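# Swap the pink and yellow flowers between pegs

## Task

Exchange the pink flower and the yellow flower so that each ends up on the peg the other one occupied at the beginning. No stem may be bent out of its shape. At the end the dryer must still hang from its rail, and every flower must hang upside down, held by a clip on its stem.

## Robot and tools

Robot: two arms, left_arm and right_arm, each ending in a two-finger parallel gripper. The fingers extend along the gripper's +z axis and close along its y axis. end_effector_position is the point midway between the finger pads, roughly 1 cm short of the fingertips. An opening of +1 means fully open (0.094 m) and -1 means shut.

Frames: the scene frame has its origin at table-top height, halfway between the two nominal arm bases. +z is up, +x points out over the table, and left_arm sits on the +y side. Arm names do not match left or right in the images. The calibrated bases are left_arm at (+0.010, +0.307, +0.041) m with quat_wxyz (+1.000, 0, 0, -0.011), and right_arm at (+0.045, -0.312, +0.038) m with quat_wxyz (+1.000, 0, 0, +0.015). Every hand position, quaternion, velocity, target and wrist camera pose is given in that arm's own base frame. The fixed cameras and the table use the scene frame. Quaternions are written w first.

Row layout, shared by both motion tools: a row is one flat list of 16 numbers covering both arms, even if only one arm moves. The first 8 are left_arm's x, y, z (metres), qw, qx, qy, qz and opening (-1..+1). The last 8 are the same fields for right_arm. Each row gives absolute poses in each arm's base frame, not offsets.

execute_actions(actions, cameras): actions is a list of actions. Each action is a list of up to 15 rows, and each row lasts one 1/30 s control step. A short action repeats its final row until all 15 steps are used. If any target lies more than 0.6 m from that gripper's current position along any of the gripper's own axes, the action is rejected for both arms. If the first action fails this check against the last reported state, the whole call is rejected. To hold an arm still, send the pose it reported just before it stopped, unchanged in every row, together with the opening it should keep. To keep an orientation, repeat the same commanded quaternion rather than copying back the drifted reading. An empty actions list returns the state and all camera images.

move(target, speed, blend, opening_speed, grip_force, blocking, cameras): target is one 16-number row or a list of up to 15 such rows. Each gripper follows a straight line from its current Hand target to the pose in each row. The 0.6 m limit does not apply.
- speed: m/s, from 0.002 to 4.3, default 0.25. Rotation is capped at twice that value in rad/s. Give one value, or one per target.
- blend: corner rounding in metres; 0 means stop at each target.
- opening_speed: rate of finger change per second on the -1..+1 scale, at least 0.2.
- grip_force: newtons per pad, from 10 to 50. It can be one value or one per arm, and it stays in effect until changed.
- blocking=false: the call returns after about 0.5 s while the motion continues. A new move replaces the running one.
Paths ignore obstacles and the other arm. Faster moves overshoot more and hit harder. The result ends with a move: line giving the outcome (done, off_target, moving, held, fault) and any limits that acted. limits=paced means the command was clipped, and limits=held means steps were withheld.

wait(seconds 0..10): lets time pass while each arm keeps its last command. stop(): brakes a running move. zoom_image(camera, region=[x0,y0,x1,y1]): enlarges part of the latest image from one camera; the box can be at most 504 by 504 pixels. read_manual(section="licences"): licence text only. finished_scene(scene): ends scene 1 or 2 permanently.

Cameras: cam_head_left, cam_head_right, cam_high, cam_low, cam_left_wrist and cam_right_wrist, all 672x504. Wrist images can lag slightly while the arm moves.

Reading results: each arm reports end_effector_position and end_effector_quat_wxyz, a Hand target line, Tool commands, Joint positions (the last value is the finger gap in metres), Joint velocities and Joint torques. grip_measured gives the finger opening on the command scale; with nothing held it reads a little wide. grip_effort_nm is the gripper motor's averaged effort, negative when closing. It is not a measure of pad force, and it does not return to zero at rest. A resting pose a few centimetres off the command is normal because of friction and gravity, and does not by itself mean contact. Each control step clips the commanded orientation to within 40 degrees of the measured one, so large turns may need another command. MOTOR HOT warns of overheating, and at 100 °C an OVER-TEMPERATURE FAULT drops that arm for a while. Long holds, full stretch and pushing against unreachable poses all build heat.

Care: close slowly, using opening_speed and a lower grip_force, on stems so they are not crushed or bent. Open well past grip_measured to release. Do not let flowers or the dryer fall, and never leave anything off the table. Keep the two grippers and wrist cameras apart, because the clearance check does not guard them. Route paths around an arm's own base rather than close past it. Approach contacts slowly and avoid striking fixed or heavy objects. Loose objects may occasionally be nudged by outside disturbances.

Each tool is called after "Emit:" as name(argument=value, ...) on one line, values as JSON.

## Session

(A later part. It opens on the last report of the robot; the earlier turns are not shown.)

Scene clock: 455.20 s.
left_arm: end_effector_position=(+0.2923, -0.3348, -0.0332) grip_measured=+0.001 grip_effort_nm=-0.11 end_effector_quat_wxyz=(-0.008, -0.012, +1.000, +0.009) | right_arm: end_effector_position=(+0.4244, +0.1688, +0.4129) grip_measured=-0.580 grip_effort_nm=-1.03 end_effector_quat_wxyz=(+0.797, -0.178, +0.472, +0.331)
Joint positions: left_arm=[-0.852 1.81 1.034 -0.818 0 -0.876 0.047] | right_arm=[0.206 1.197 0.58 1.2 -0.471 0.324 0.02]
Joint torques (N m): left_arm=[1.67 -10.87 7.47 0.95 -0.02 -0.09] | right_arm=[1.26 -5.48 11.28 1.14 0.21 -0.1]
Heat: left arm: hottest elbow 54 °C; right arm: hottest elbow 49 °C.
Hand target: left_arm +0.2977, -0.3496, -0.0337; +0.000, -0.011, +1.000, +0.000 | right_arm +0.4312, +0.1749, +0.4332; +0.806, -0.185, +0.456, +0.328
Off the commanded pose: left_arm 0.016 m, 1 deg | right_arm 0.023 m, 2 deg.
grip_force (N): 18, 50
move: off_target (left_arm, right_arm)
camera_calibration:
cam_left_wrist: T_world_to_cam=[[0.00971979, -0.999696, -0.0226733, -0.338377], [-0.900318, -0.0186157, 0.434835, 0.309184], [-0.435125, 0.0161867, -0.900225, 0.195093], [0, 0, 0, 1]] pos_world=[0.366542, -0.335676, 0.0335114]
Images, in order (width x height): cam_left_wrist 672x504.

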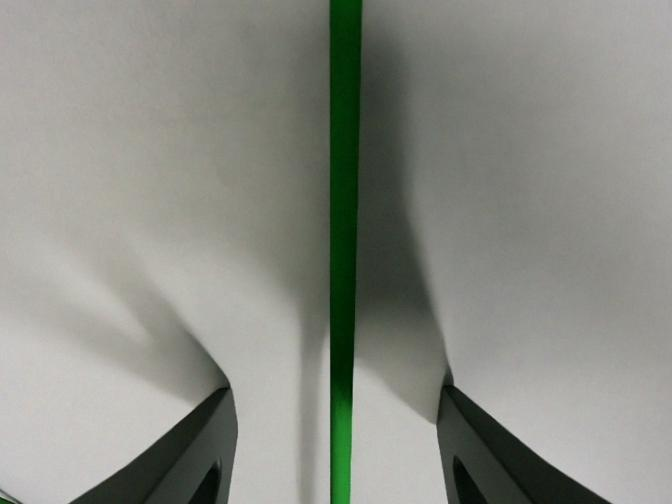

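Emit:
move(target=[0.298,-0.350,-0.034,0.0,-0.011,0.9999,0.0,-0.78,0.4325,0.1755,0.4335,0.8062,-0.1856,0.4561,0.3281,-0.72], speed=0.05, opening_speed=0.8, grip_force=[50, 50])

Emit:
move(target=[[0.298,-0.350,-0.034,0.0,-0.011,0.9999,0.0,-0.95,0.4325,0.1755,0.4335,0.8062,-0.1856,0.4561,0.3281,-0.72],[0.298,-0.340,0.06,0.0,-0.011,0.9999,0.0,-0.95,0.4325,0.1755,0.4335,0.8062,-0.1856,0.4561,0.3281,-0.72],[0.335,-0.27,0.215,0.6843,0.2283,0.6494,-0.2406,-0.95,0.4325,0.1755,0.4335,0.8062,-0.1856,0.4561,0.3281,-0.72],[0.418,-0.386,0.205,0.6843,0.2283,0.6494,-0.2406,-0.95,0.4325,0.1755,0.4335,0.8062,-0.1856,0.4561,0.3281,-0.72]], speed=[0.05,0.1,0.3,0.12], blend=[0.0,0.02,0.0,0.0], opening_speed=0.4, grip_force=[18, 50], cameras=["all"])

Scene clock: 466.47 s.
left_arm: end_effector_position=(+0.2926, -0.3367, -0.0333) grip_measured=-0.778 grip_effort_nm=-0.12 end_effector_quat_wxyz=(-0.006, -0.011, +1.000, +0.006) | right_arm: end_effector_position=(+0.4244, +0.1688, +0.4129) grip_measured=-0.580 grip_effort_nm=-1.03 end_effector_quat_wxyz=(+0.797, -0.178, +0.472, +0.331)
Joint positions: left_arm=[-0.854 1.81 1.034 -0.811 0 -0.877 0.01] | right_arm=[0.206 1.197 0.58 1.2 -0.471 0.324 0.02]
Joint torques (N m): left_arm=[1.79 -10.81 7.49 0.7 -0.03 -0.05] | right_arm=[1.44 -5.54 11.28 1.14 0.22 -0.1]
Heat: left arm: hottest elbow 53 °C; right arm: hottest elbow 49 °C.
Hand target: left_arm +0.2977, -0.3498, -0.0338; +0.000, -0.011, +1.000, +0.000 | right_arm +0.4312, +0.1749, +0.4332; +0.806, -0.185, +0.456, +0.328
Off the commanded pose: left_arm 0.014 m, 1 deg | right_arm 0.023 m, 2 deg.
move: off_target (left_arm, right_arm)

Scene clock: 473.47 s.
left_arm: end_effector_position=(+0.4103, -0.3705, +0.1893) grip_measured=-0.917 grip_effort_nm=-0.47 end_effector_quat_wxyz=(+0.671, +0.228, +0.665, -0.235) | right_arm: end_effector_position=(+0.4244, +0.1688, +0.4129) grip_measured=-0.580 grip_effort_nm=-1.03 end_effector_quat_wxyz=(+0.797, -0.178, +0.472, +0.331)
Joint positions: left_arm=[-0.764 1.593 0.595 1.008 -0.096 -0.005 0.004] | right_arm=[0.206 1.197 0.58 1.2 -0.471 0.324 0.02]
Joint torques (N m): left_arm=[1.67 -8.23 8.65 2.56 -0.07 0.17] | right_arm=[1.38 -5.48 11.26 1.13 0.22 -0.11]
Heat: left arm: hottest elbow 53 °C; right arm: hottest elbow 50 °C.
Hand target: left_arm +0.4170, -0.3852, +0.2051; +0.684, +0.228, +0.650, -0.241 | right_arm +0.4312, +0.1749, +0.4332; +0.806, -0.185, +0.456, +0.328
Off the commanded pose: left_arm 0.023 m, 2 deg | right_arm 0.023 m, 2 deg.
grip_force (N): 18, 50
move: off_target (left_arm, right_arm)
camera_calibration:
cam_left_wrist: T_world_to_cam=[[-0.61498, -0.788506, -0.00755061, -0.038493], [-0.319973, 0.258285, -0.91154, 0.437253], [0.720706, -0.558163, -0.411141, -0.332265], [0, 0, 0, 1]] pos_world=[0.355702, -0.328746, 0.261675]
cam_right_wrist: T_world_to_cam=[[0.696363, -0.717449, -0.0185982, -0.167791], [0.0476987, 0.0721225, -0.996255, 0.419266], [0.716103, 0.692868, 0.0844448, -0.366859], [0, 0, 0, 1]] pos_world=[0.359554, 0.103564, 0.445554]

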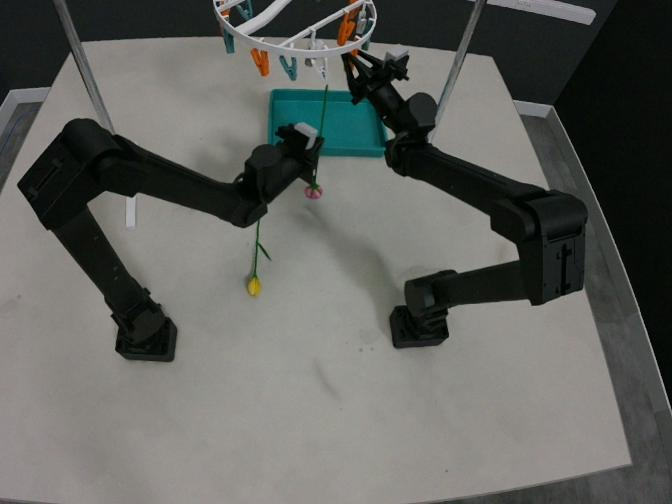

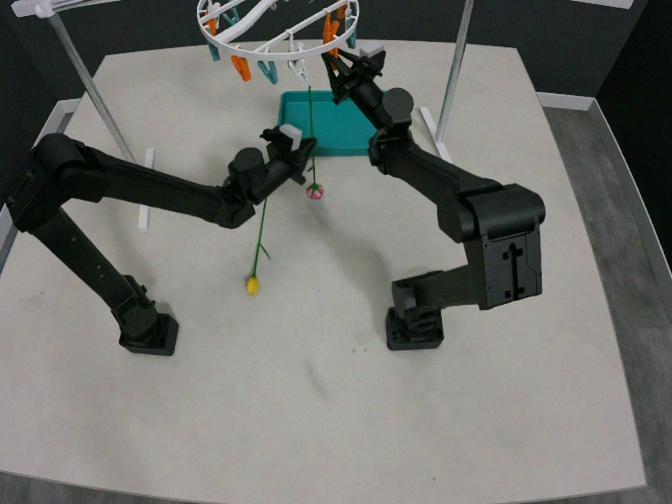

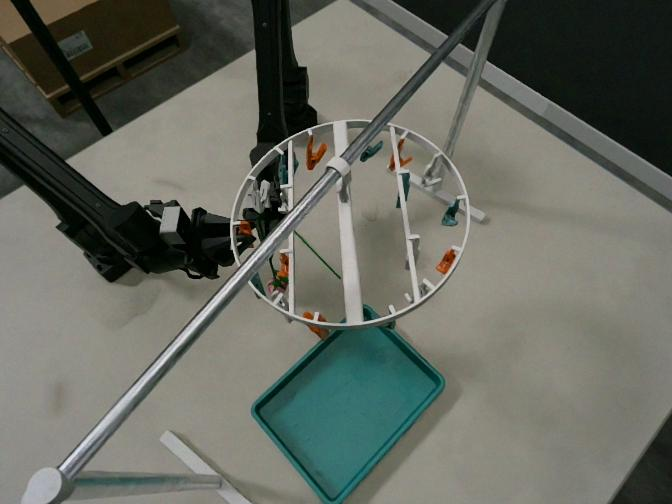

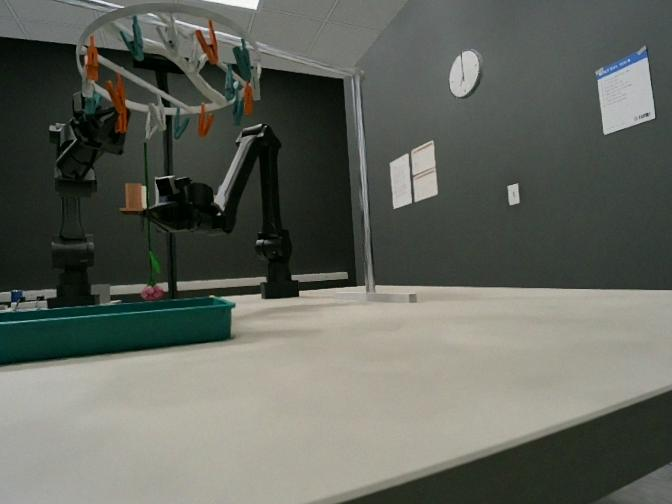

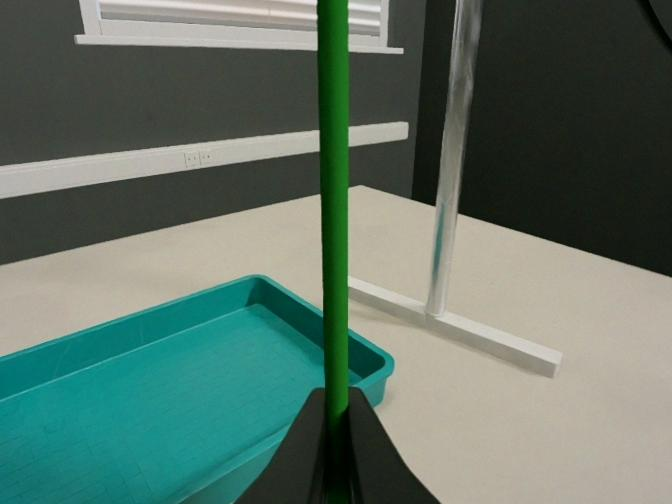

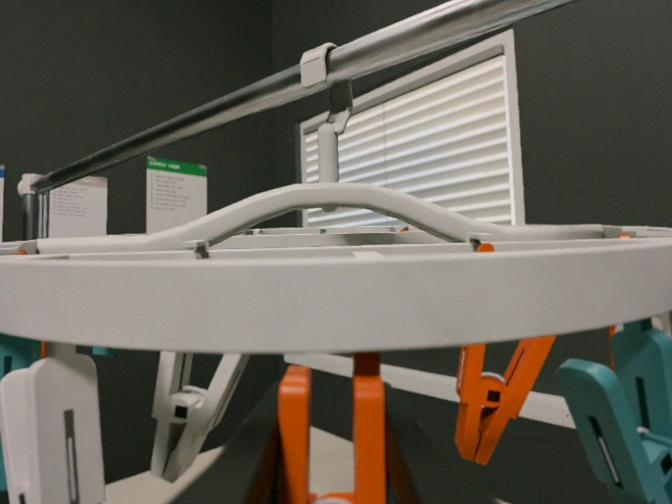

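Emit:
zoom_image(camera="cam_low", region=[90, 60, 190, 200])

Emit:
zoom_image(camera="cam_high", region=[220, 170, 350, 320])

Emit:
zoom_image(camera="cam_head_left", region=[290, 20, 400, 210])

Scaled by 3.600 from the camera's 672x504 image, which has a finer 960x720 frame.

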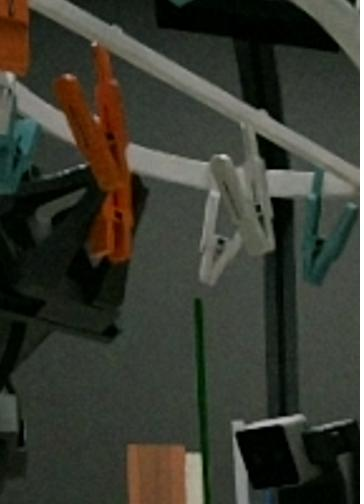

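Scaled by 3.360 from the camera's 672x504 image, which has a finer 960x720 frame.

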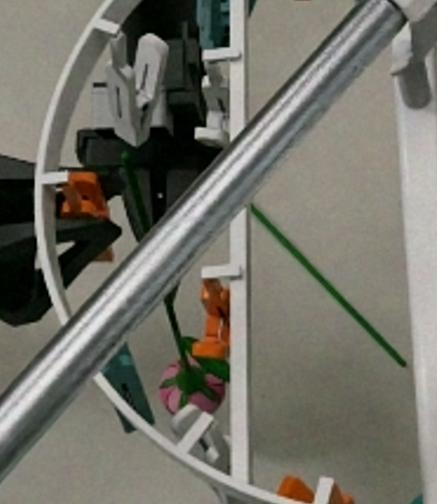

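Scaled by 2.653 from the camera's 672x504 image, which has a finer 960x720 frame.

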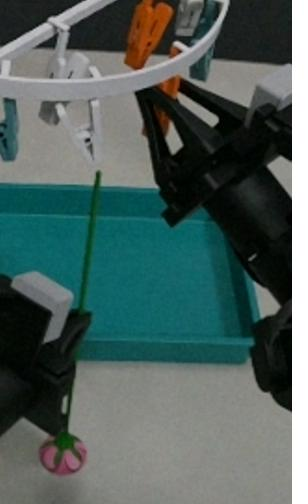

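Emit:
move(target=[0.4665,-0.428,0.203,0.6843,0.2283,0.6494,-0.2406,-0.95,0.4325,0.1755,0.4335,0.8062,-0.1856,0.4561,0.3281,-0.72], speed=0.08, cameras=["cam_low", "cam_high", "cam_head_left", "cam_head_right"])

Emit:
zoom_image(camera="cam_low", region=[85, 70, 155, 190])

Emit:
zoom_image(camera="cam_high", region=[225, 200, 325, 320])

Emit:
zoom_image(camera="cam_head_left", region=[310, 10, 410, 150])

Emit:
zoom_image(camera="cam_head_right", region=[290, 10, 390, 150])

Scene clock: 493.53 s.
left_arm: end_effector_position=(+0.4562, -0.4151, +0.1916) grip_measured=-0.917 grip_effort_nm=-0.47 end_effector_quat_wxyz=(+0.676, +0.227, +0.659, -0.239) | right_arm: end_effector_position=(+0.4244, +0.1688, +0.4129) grip_measured=-0.580 grip_effort_nm=-1.03 end_effector_quat_wxyz=(+0.797, -0.178, +0.472, +0.331)
Joint positions: left_arm=[-0.764 1.722 0.775 0.975 -0.093 -0.005 0.004] | right_arm=[0.206 1.197 0.58 1.2 -0.471 0.324 0.02]
Joint torques (N m): left_arm=[2.37 -10.34 9.2 1.77 0.15 0.17] | right_arm=[1.49 -5.48 11.26 1.16 0.21 -0.1]
Heat: left arm: hottest elbow 55 °C; right arm: hottest elbow 50 °C.
Hand target: left_arm +0.4656, -0.4272, +0.2031; +0.684, +0.228, +0.649, -0.241 | right_arm +0.4312, +0.1749, +0.4332; +0.806, -0.185, +0.456, +0.328
Off the commanded pose: left_arm 0.020 m, 1 deg | right_arm 0.023 m, 2 deg.
grip_force (N): 18, 50
move: off_target (left_arm, right_arm)
Images, in order (width x height): cam_head_left 672x504, cam_head_right 672x504, cam_high 672x504, cam_low 672x504.

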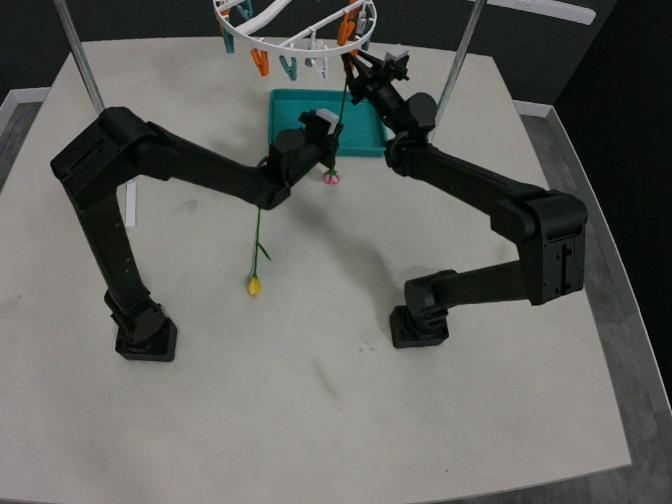

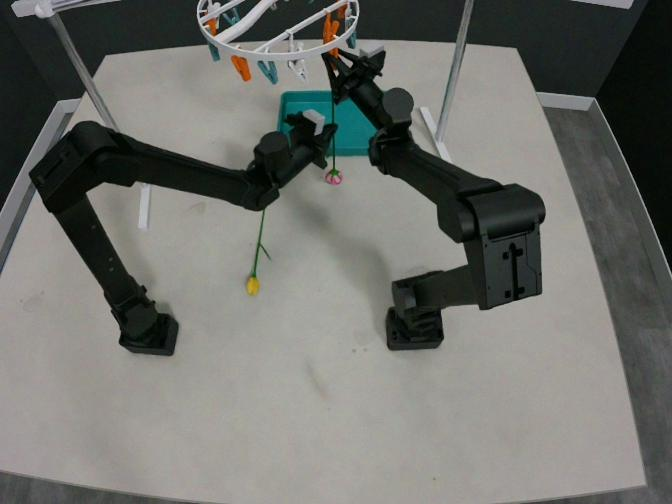

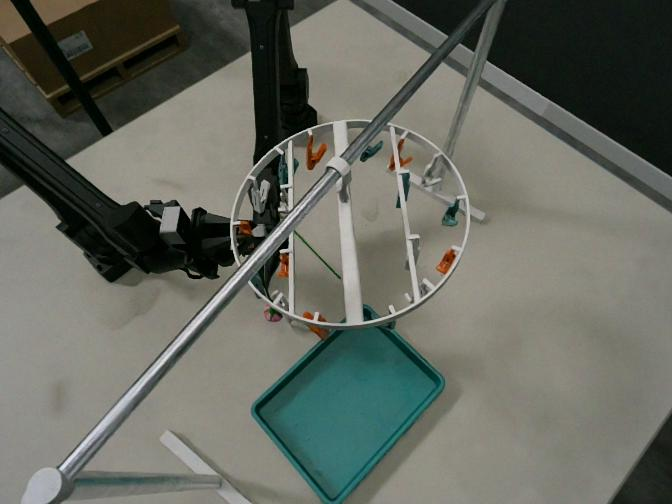

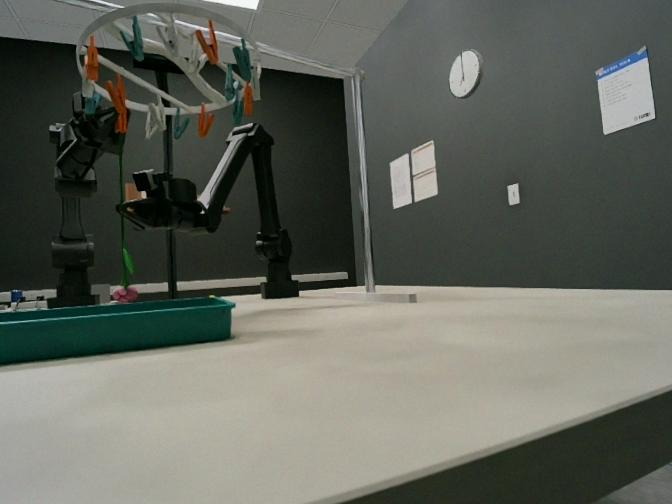

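Scaled by 4.200 from the camera's 672x504 image, which has a finer 960x720 frame.

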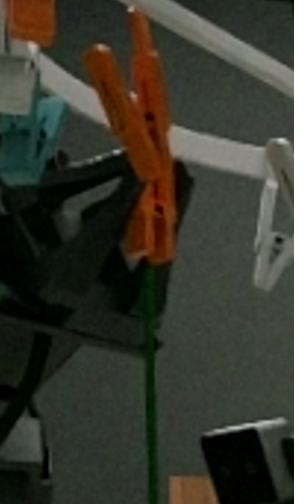

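Scaled by 4.200 from the camera's 672x504 image, which has a finer 960x720 frame.

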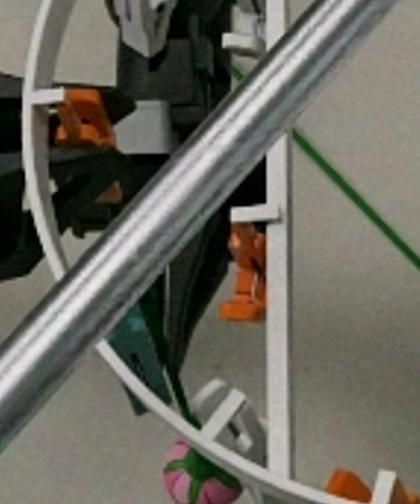

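Scaled by 3.600 from the camera's 672x504 image, which has a finer 960x720 frame.

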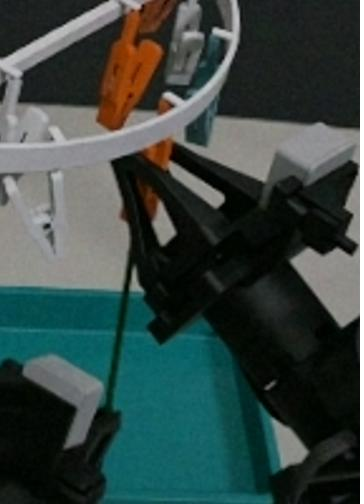

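Scaled by 3.600 from the camera's 672x504 image, which has a finer 960x720 frame.

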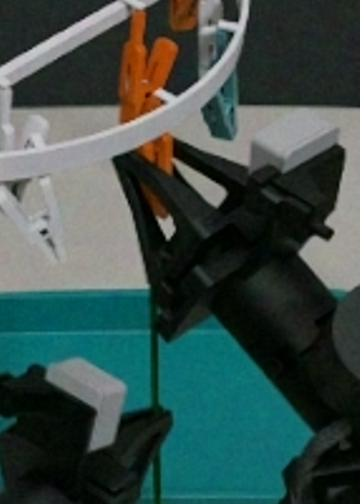

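Emit:
zoom_image(camera="cam_high", region=[230, 215, 290, 275])

Emit:
zoom_image(camera="cam_low", region=[100, 95, 140, 155])

Scaled by 8.400 from the camera's 672x504 image, which has a finer 960x720 frame.

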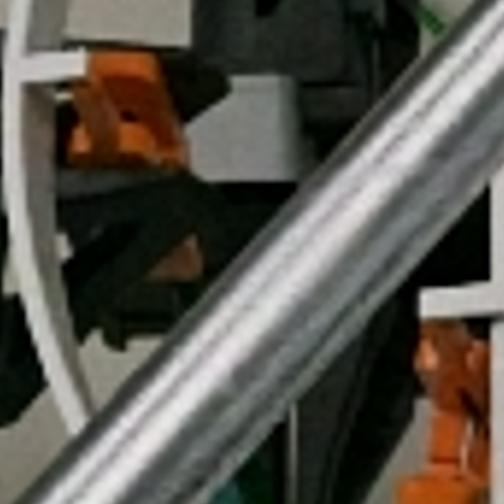

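Scaled by 8.400 from the camera's 672x504 image, which has a finer 960x720 frame.

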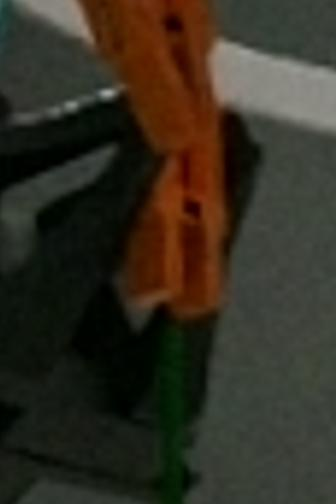

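Emit:
move(target=[0.4575,-0.4365,0.203,0.6843,0.2283,0.6494,-0.2406,-0.95,0.4325,0.1755,0.4335,0.8062,-0.1856,0.4561,0.3281,-0.72], speed=0.05, cameras=["cam_low", "cam_high", "cam_head_left", "cam_head_right"])

Emit:
zoom_image(camera="cam_high", region=[230, 215, 290, 275])

Emit:
zoom_image(camera="cam_low", region=[100, 95, 140, 155])

Emit:
zoom_image(camera="cam_head_left", region=[320, 40, 380, 120])

Emit:
zoom_image(camera="cam_head_right", region=[305, 40, 365, 120])

Scene clock: 534.37 s.
left_arm: end_effector_position=(+0.4504, -0.4212, +0.1920) grip_measured=-0.917 grip_effort_nm=-0.47 end_effector_quat_wxyz=(+0.677, +0.226, +0.659, -0.238) | right_arm: end_effector_position=(+0.4244, +0.1688, +0.4129) grip_measured=-0.580 grip_effort_nm=-1.03 end_effector_quat_wxyz=(+0.797, -0.178, +0.472, +0.331)
Joint positions: left_arm=[-0.783 1.722 0.776 0.975 -0.114 -0.004 0.004] | right_arm=[0.206 1.197 0.58 1.2 -0.471 0.324 0.02]
Joint torques (N m): left_arm=[1.85 -10.34 9.05 1.8 -0.07 0.16] | right_arm=[1.38 -5.48 11.19 1.17 0.22 -0.11]
Heat: left arm: hottest elbow 57 °C; right arm: hottest elbow 51 °C.
Hand target: left_arm +0.4568, -0.4357, +0.2033; +0.684, +0.228, +0.649, -0.241 | right_arm +0.4312, +0.1749, +0.4332; +0.806, -0.185, +0.456, +0.328
Off the commanded pose: left_arm 0.020 m, 1 deg | right_arm 0.023 m, 2 deg.
grip_force (N): 18, 50
move: off_target (left_arm, right_arm)
Images, in order (width x height): cam_head_left 672x504, cam_head_right 672x504, cam_high 672x504, cam_low 672x504.

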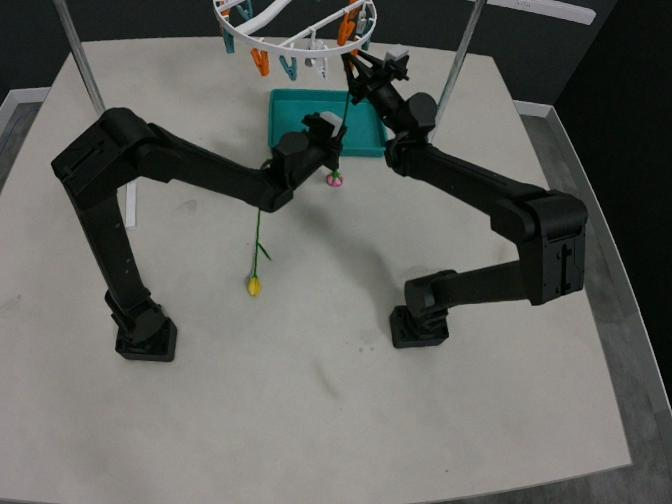

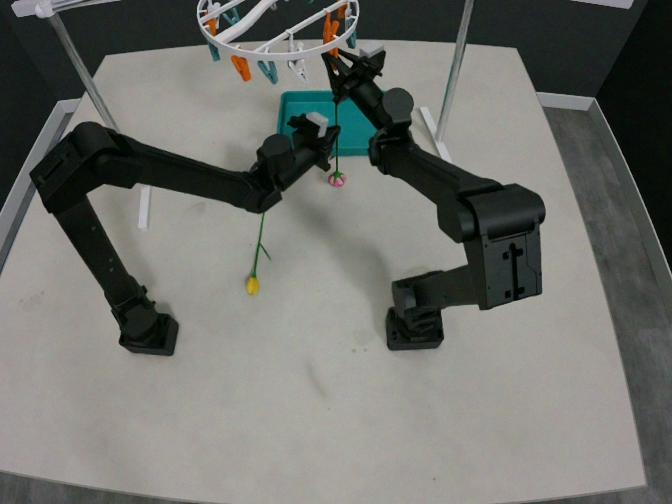

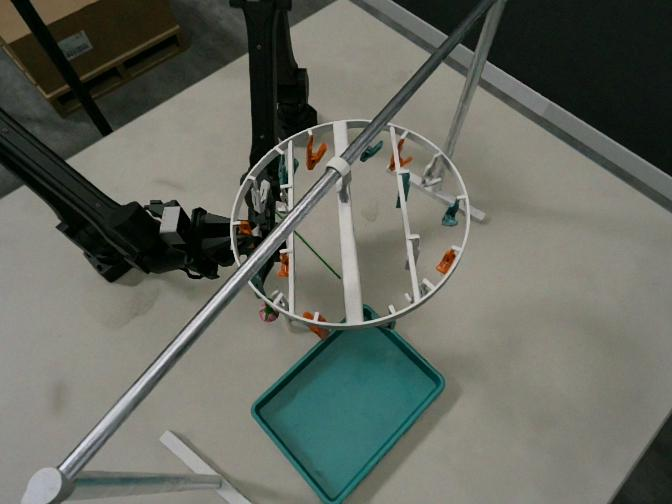

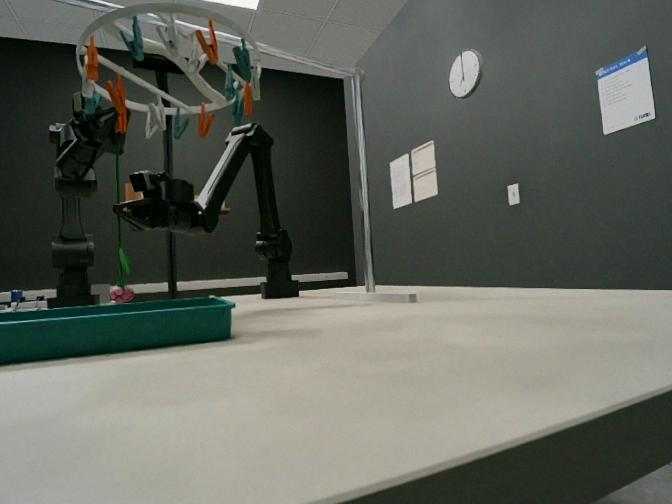

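Scaled by 8.400 from the camera's 672x504 image, which has a finer 960x720 frame.

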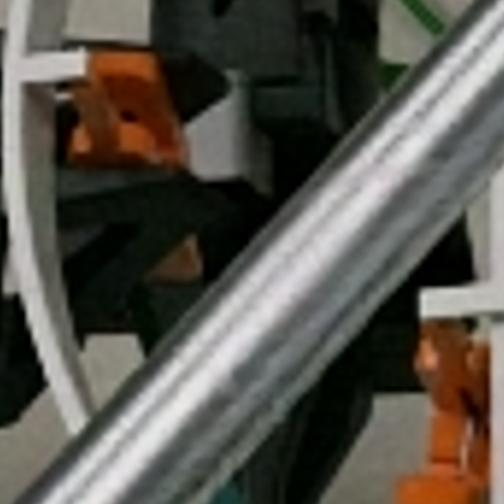

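Scaled by 8.400 from the camera's 672x504 image, which has a finer 960x720 frame.

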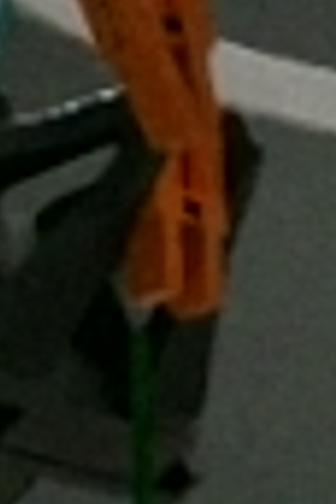

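Scaled by 6.300 from the camera's 672x504 image, which has a finer 960x720 frame.

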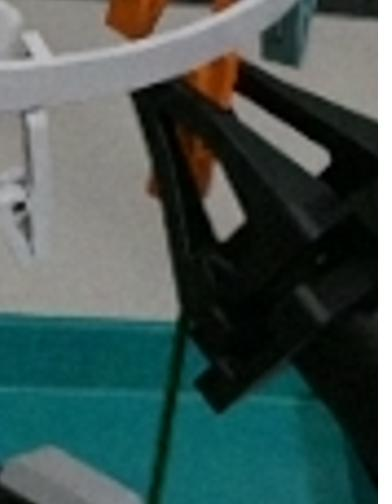

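Scaled by 6.300 from the camera's 672x504 image, which has a finer 960x720 frame.

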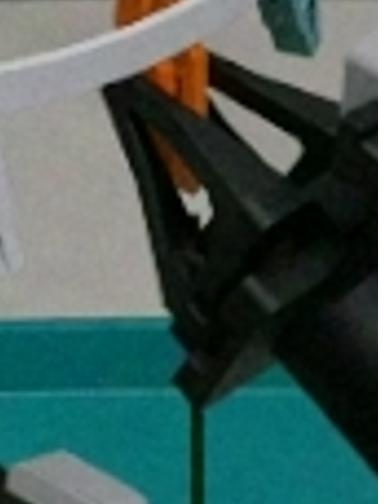

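Emit:
zoom_image(camera="cam_high", region=[235, 250, 295, 330])

Scaled by 6.300 from the camera's 672x504 image, which has a finer 960x720 frame.

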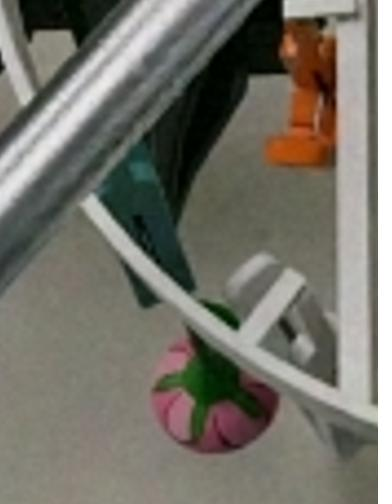

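Emit:
move(target=[0.4480,-0.4280,0.203,0.6843,0.2283,0.6494,-0.2406,-0.95,0.4325,0.1755,0.4335,0.8062,-0.1856,0.4561,0.3281,-0.72], speed=0.05, cameras=["cam_low", "cam_high", "cam_head_left", "cam_head_right"])

Emit:
zoom_image(camera="cam_high", region=[230, 220, 300, 320])

Emit:
zoom_image(camera="cam_low", region=[100, 95, 140, 155])

Emit:
zoom_image(camera="cam_head_left", region=[320, 40, 380, 120])

Emit:
zoom_image(camera="cam_head_right", region=[305, 40, 365, 120])

Scene clock: 555.63 s.
left_arm: end_effector_position=(+0.4505, -0.4211, +0.1920) grip_measured=-0.917 grip_effort_nm=-0.47 end_effector_quat_wxyz=(+0.677, +0.226, +0.659, -0.238) | right_arm: end_effector_position=(+0.4244, +0.1688, +0.4129) grip_measured=-0.580 grip_effort_nm=-1.03 end_effector_quat_wxyz=(+0.797, -0.178, +0.472, +0.331)
Joint positions: left_arm=[-0.784 1.722 0.776 0.975 -0.116 -0.004 0.004] | right_arm=[0.206 1.197 0.58 1.2 -0.471 0.324 0.02]
Joint torques (N m): left_arm=[1.73 -12.04 6.65 2.32 -0.07 0.17] | right_arm=[1.32 -5.54 11.26 1.14 0.22 -0.09]
Heat: left arm: hottest elbow 57 °C; right arm: hottest elbow 51 °C.
Hand target: left_arm +0.4478, -0.4279, +0.2031; +0.684, +0.228, +0.649, -0.241 | right_arm +0.4312, +0.1749, +0.4332; +0.806, -0.185, +0.456, +0.328
Off the commanded pose: left_arm 0.013 m, 1 deg | right_arm 0.023 m, 2 deg.
grip_force (N): 18, 50
move: off_target (left_arm, right_arm)
Images, in order (width x height): cam_head_left 672x504, cam_head_right 672x504, cam_high 672x504, cam_low 672x504.

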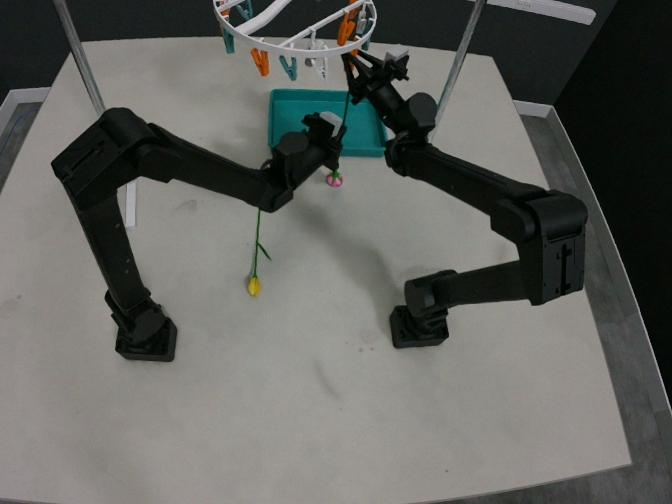

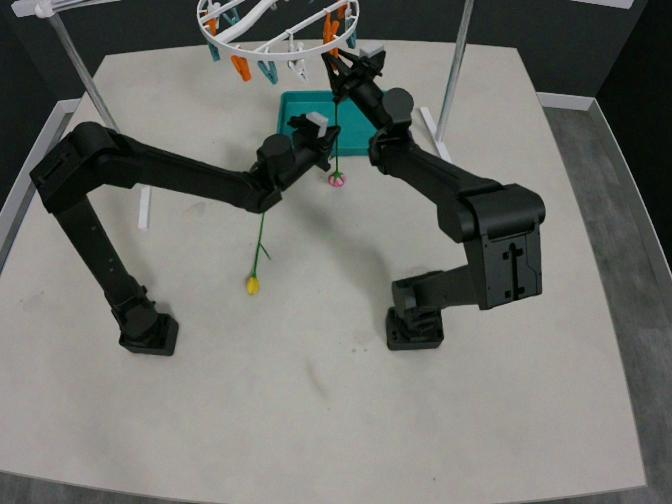

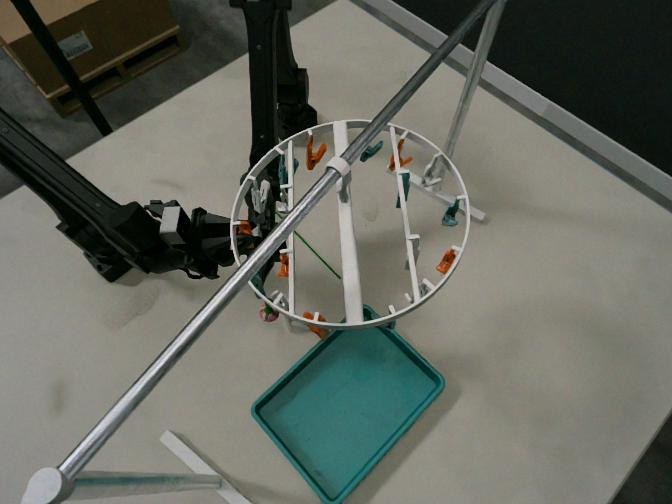

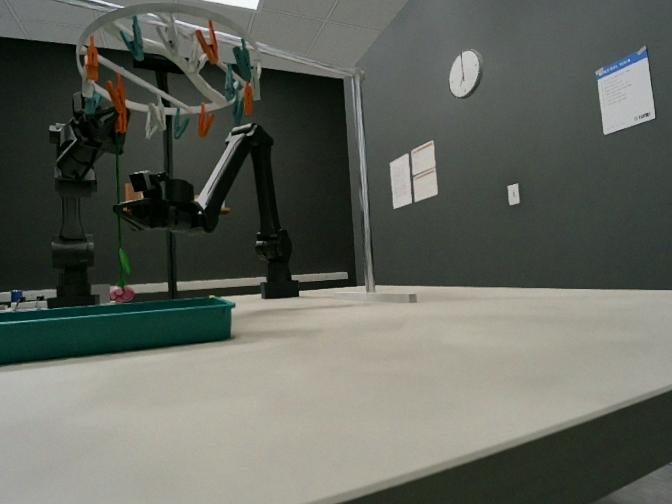

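Scaled by 5.040 from the camera's 672x504 image, which has a finer 960x720 frame.

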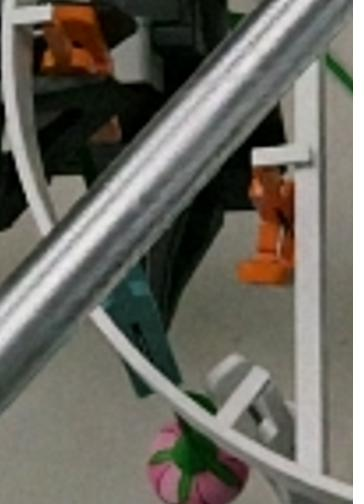

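Scaled by 8.400 from the camera's 672x504 image, which has a finer 960x720 frame.

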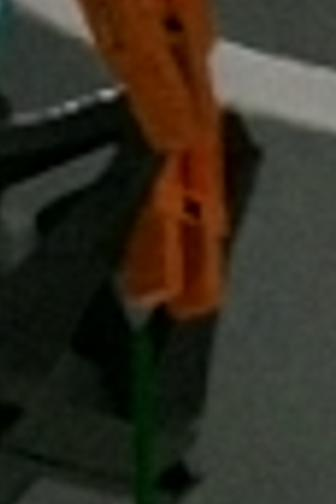

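Scaled by 6.300 from the camera's 672x504 image, which has a finer 960x720 frame.

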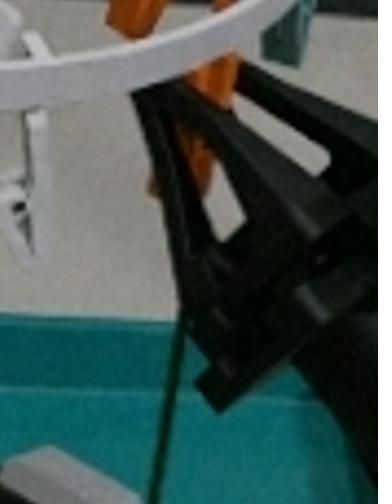

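Scaled by 6.300 from the camera's 672x504 image, which has a finer 960x720 frame.

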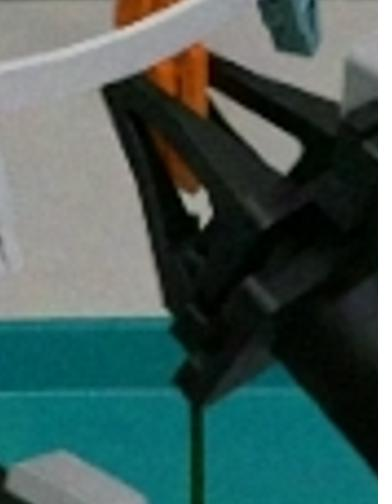

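Emit:
move(target=[0.4410,-0.4225,0.2,0.6843,0.2283,0.6494,-0.2406,-0.95,0.4325,0.1755,0.4335,0.8062,-0.1856,0.4561,0.3281,-0.72], speed=0.05, cameras=["cam_low", "cam_high", "cam_head_left", "cam_head_right"])

Emit:
zoom_image(camera="cam_high", region=[230, 220, 300, 320])

Emit:
zoom_image(camera="cam_low", region=[100, 95, 140, 155])

Emit:
zoom_image(camera="cam_head_left", region=[320, 40, 380, 120])

Emit:
zoom_image(camera="cam_head_right", region=[305, 40, 365, 120])

Scene clock: 560.27 s.
left_arm: end_effector_position=(+0.4464, -0.4185, +0.1848) grip_measured=-0.917 grip_effort_nm=-0.47 end_effector_quat_wxyz=(+0.672, +0.228, +0.664, -0.235) | right_arm: end_effector_position=(+0.4244, +0.1688, +0.4129) grip_measured=-0.580 grip_effort_nm=-1.03 end_effector_quat_wxyz=(+0.797, -0.178, +0.472, +0.331)
Joint positions: left_arm=[-0.786 1.722 0.761 0.975 -0.118 -0.004 0.004] | right_arm=[0.206 1.197 0.58 1.2 -0.471 0.324 0.02]
Joint torques (N m): left_arm=[1.73 -12.57 5.74 3.06 -0.08 0.17] | right_arm=[1.32 -5.48 11.21 1.18 0.22 -0.09]
Heat: left arm: hottest elbow 56 °C; right arm: hottest elbow 51 °C.
Hand target: left_arm +0.4410, -0.4224, +0.2000; +0.684, +0.228, +0.649, -0.241 | right_arm +0.4312, +0.1749, +0.4332; +0.806, -0.185, +0.456, +0.328
Off the commanded pose: left_arm 0.017 m, 2 deg | right_arm 0.023 m, 2 deg.
grip_force (N): 18, 50
move: off_target (left_arm, right_arm)
Images, in order (width x height): cam_head_left 672x504, cam_head_right 672x504, cam_high 672x504, cam_low 672x504.

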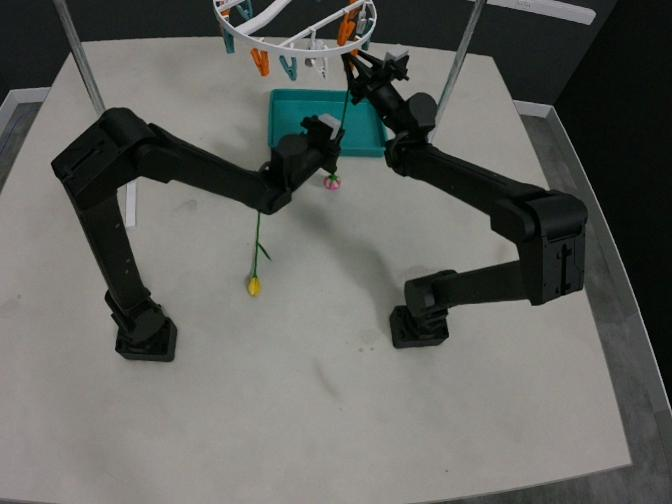

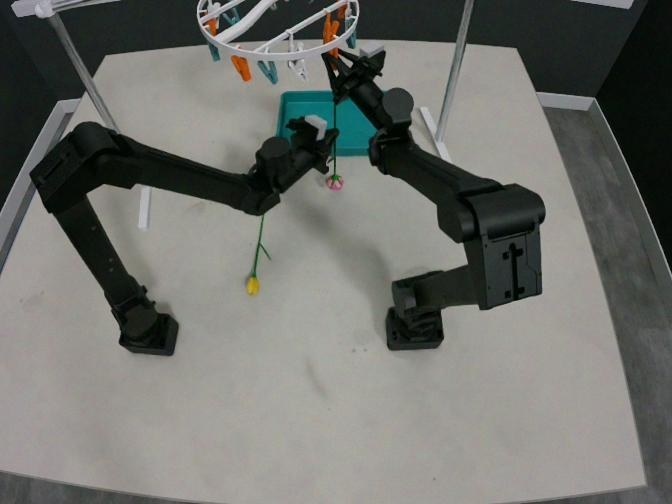

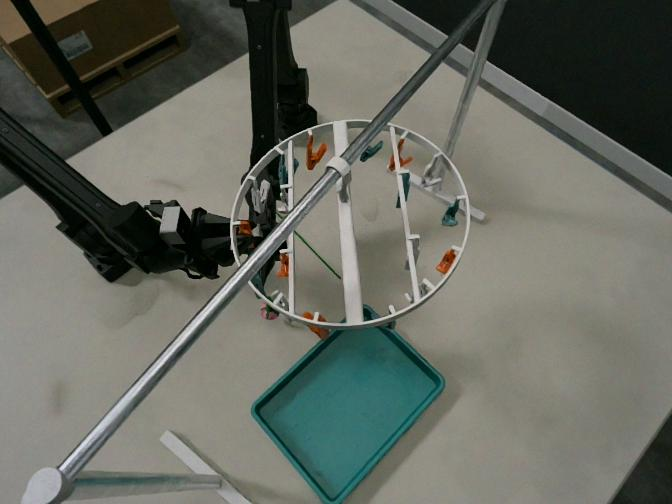

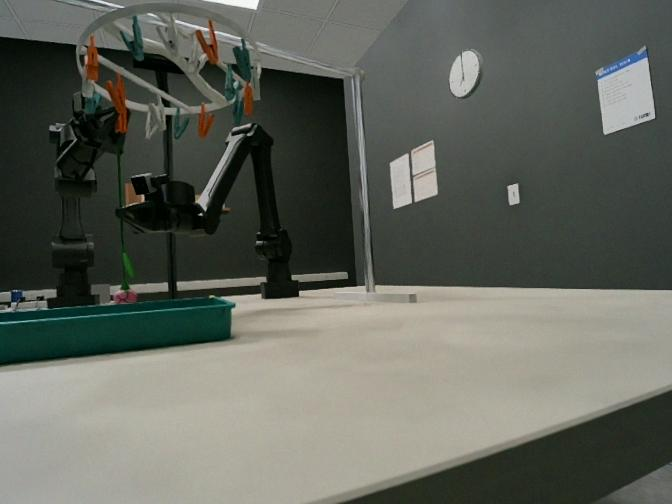

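Scaled by 5.040 from the camera's 672x504 image, which has a finer 960x720 frame.

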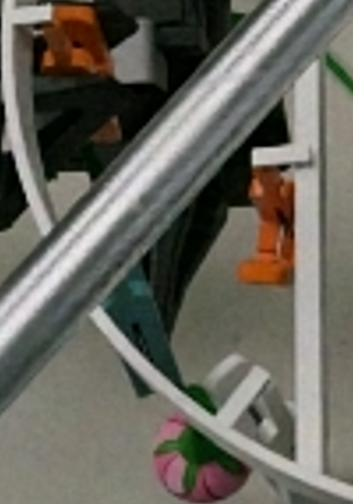

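Scaled by 8.400 from the camera's 672x504 image, which has a finer 960x720 frame.

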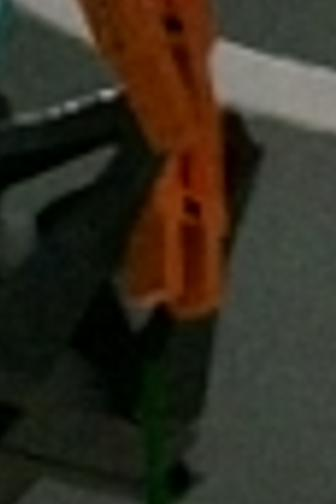

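Scaled by 6.300 from the camera's 672x504 image, which has a finer 960x720 frame.

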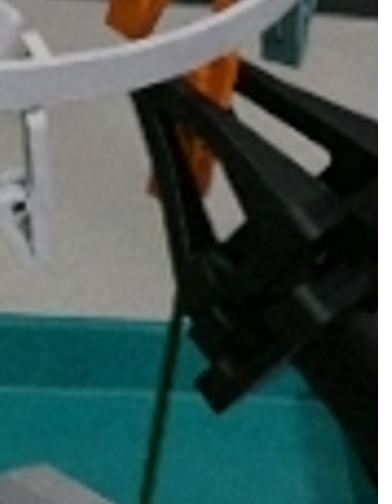

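Scaled by 6.300 from the camera's 672x504 image, which has a finer 960x720 frame.

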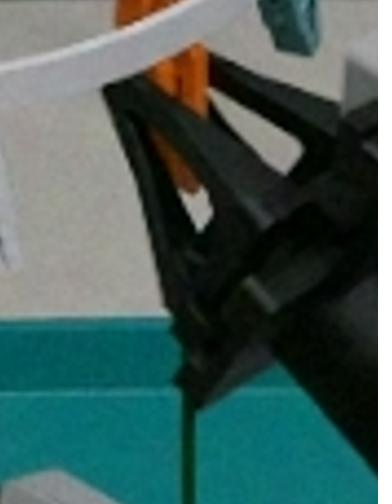

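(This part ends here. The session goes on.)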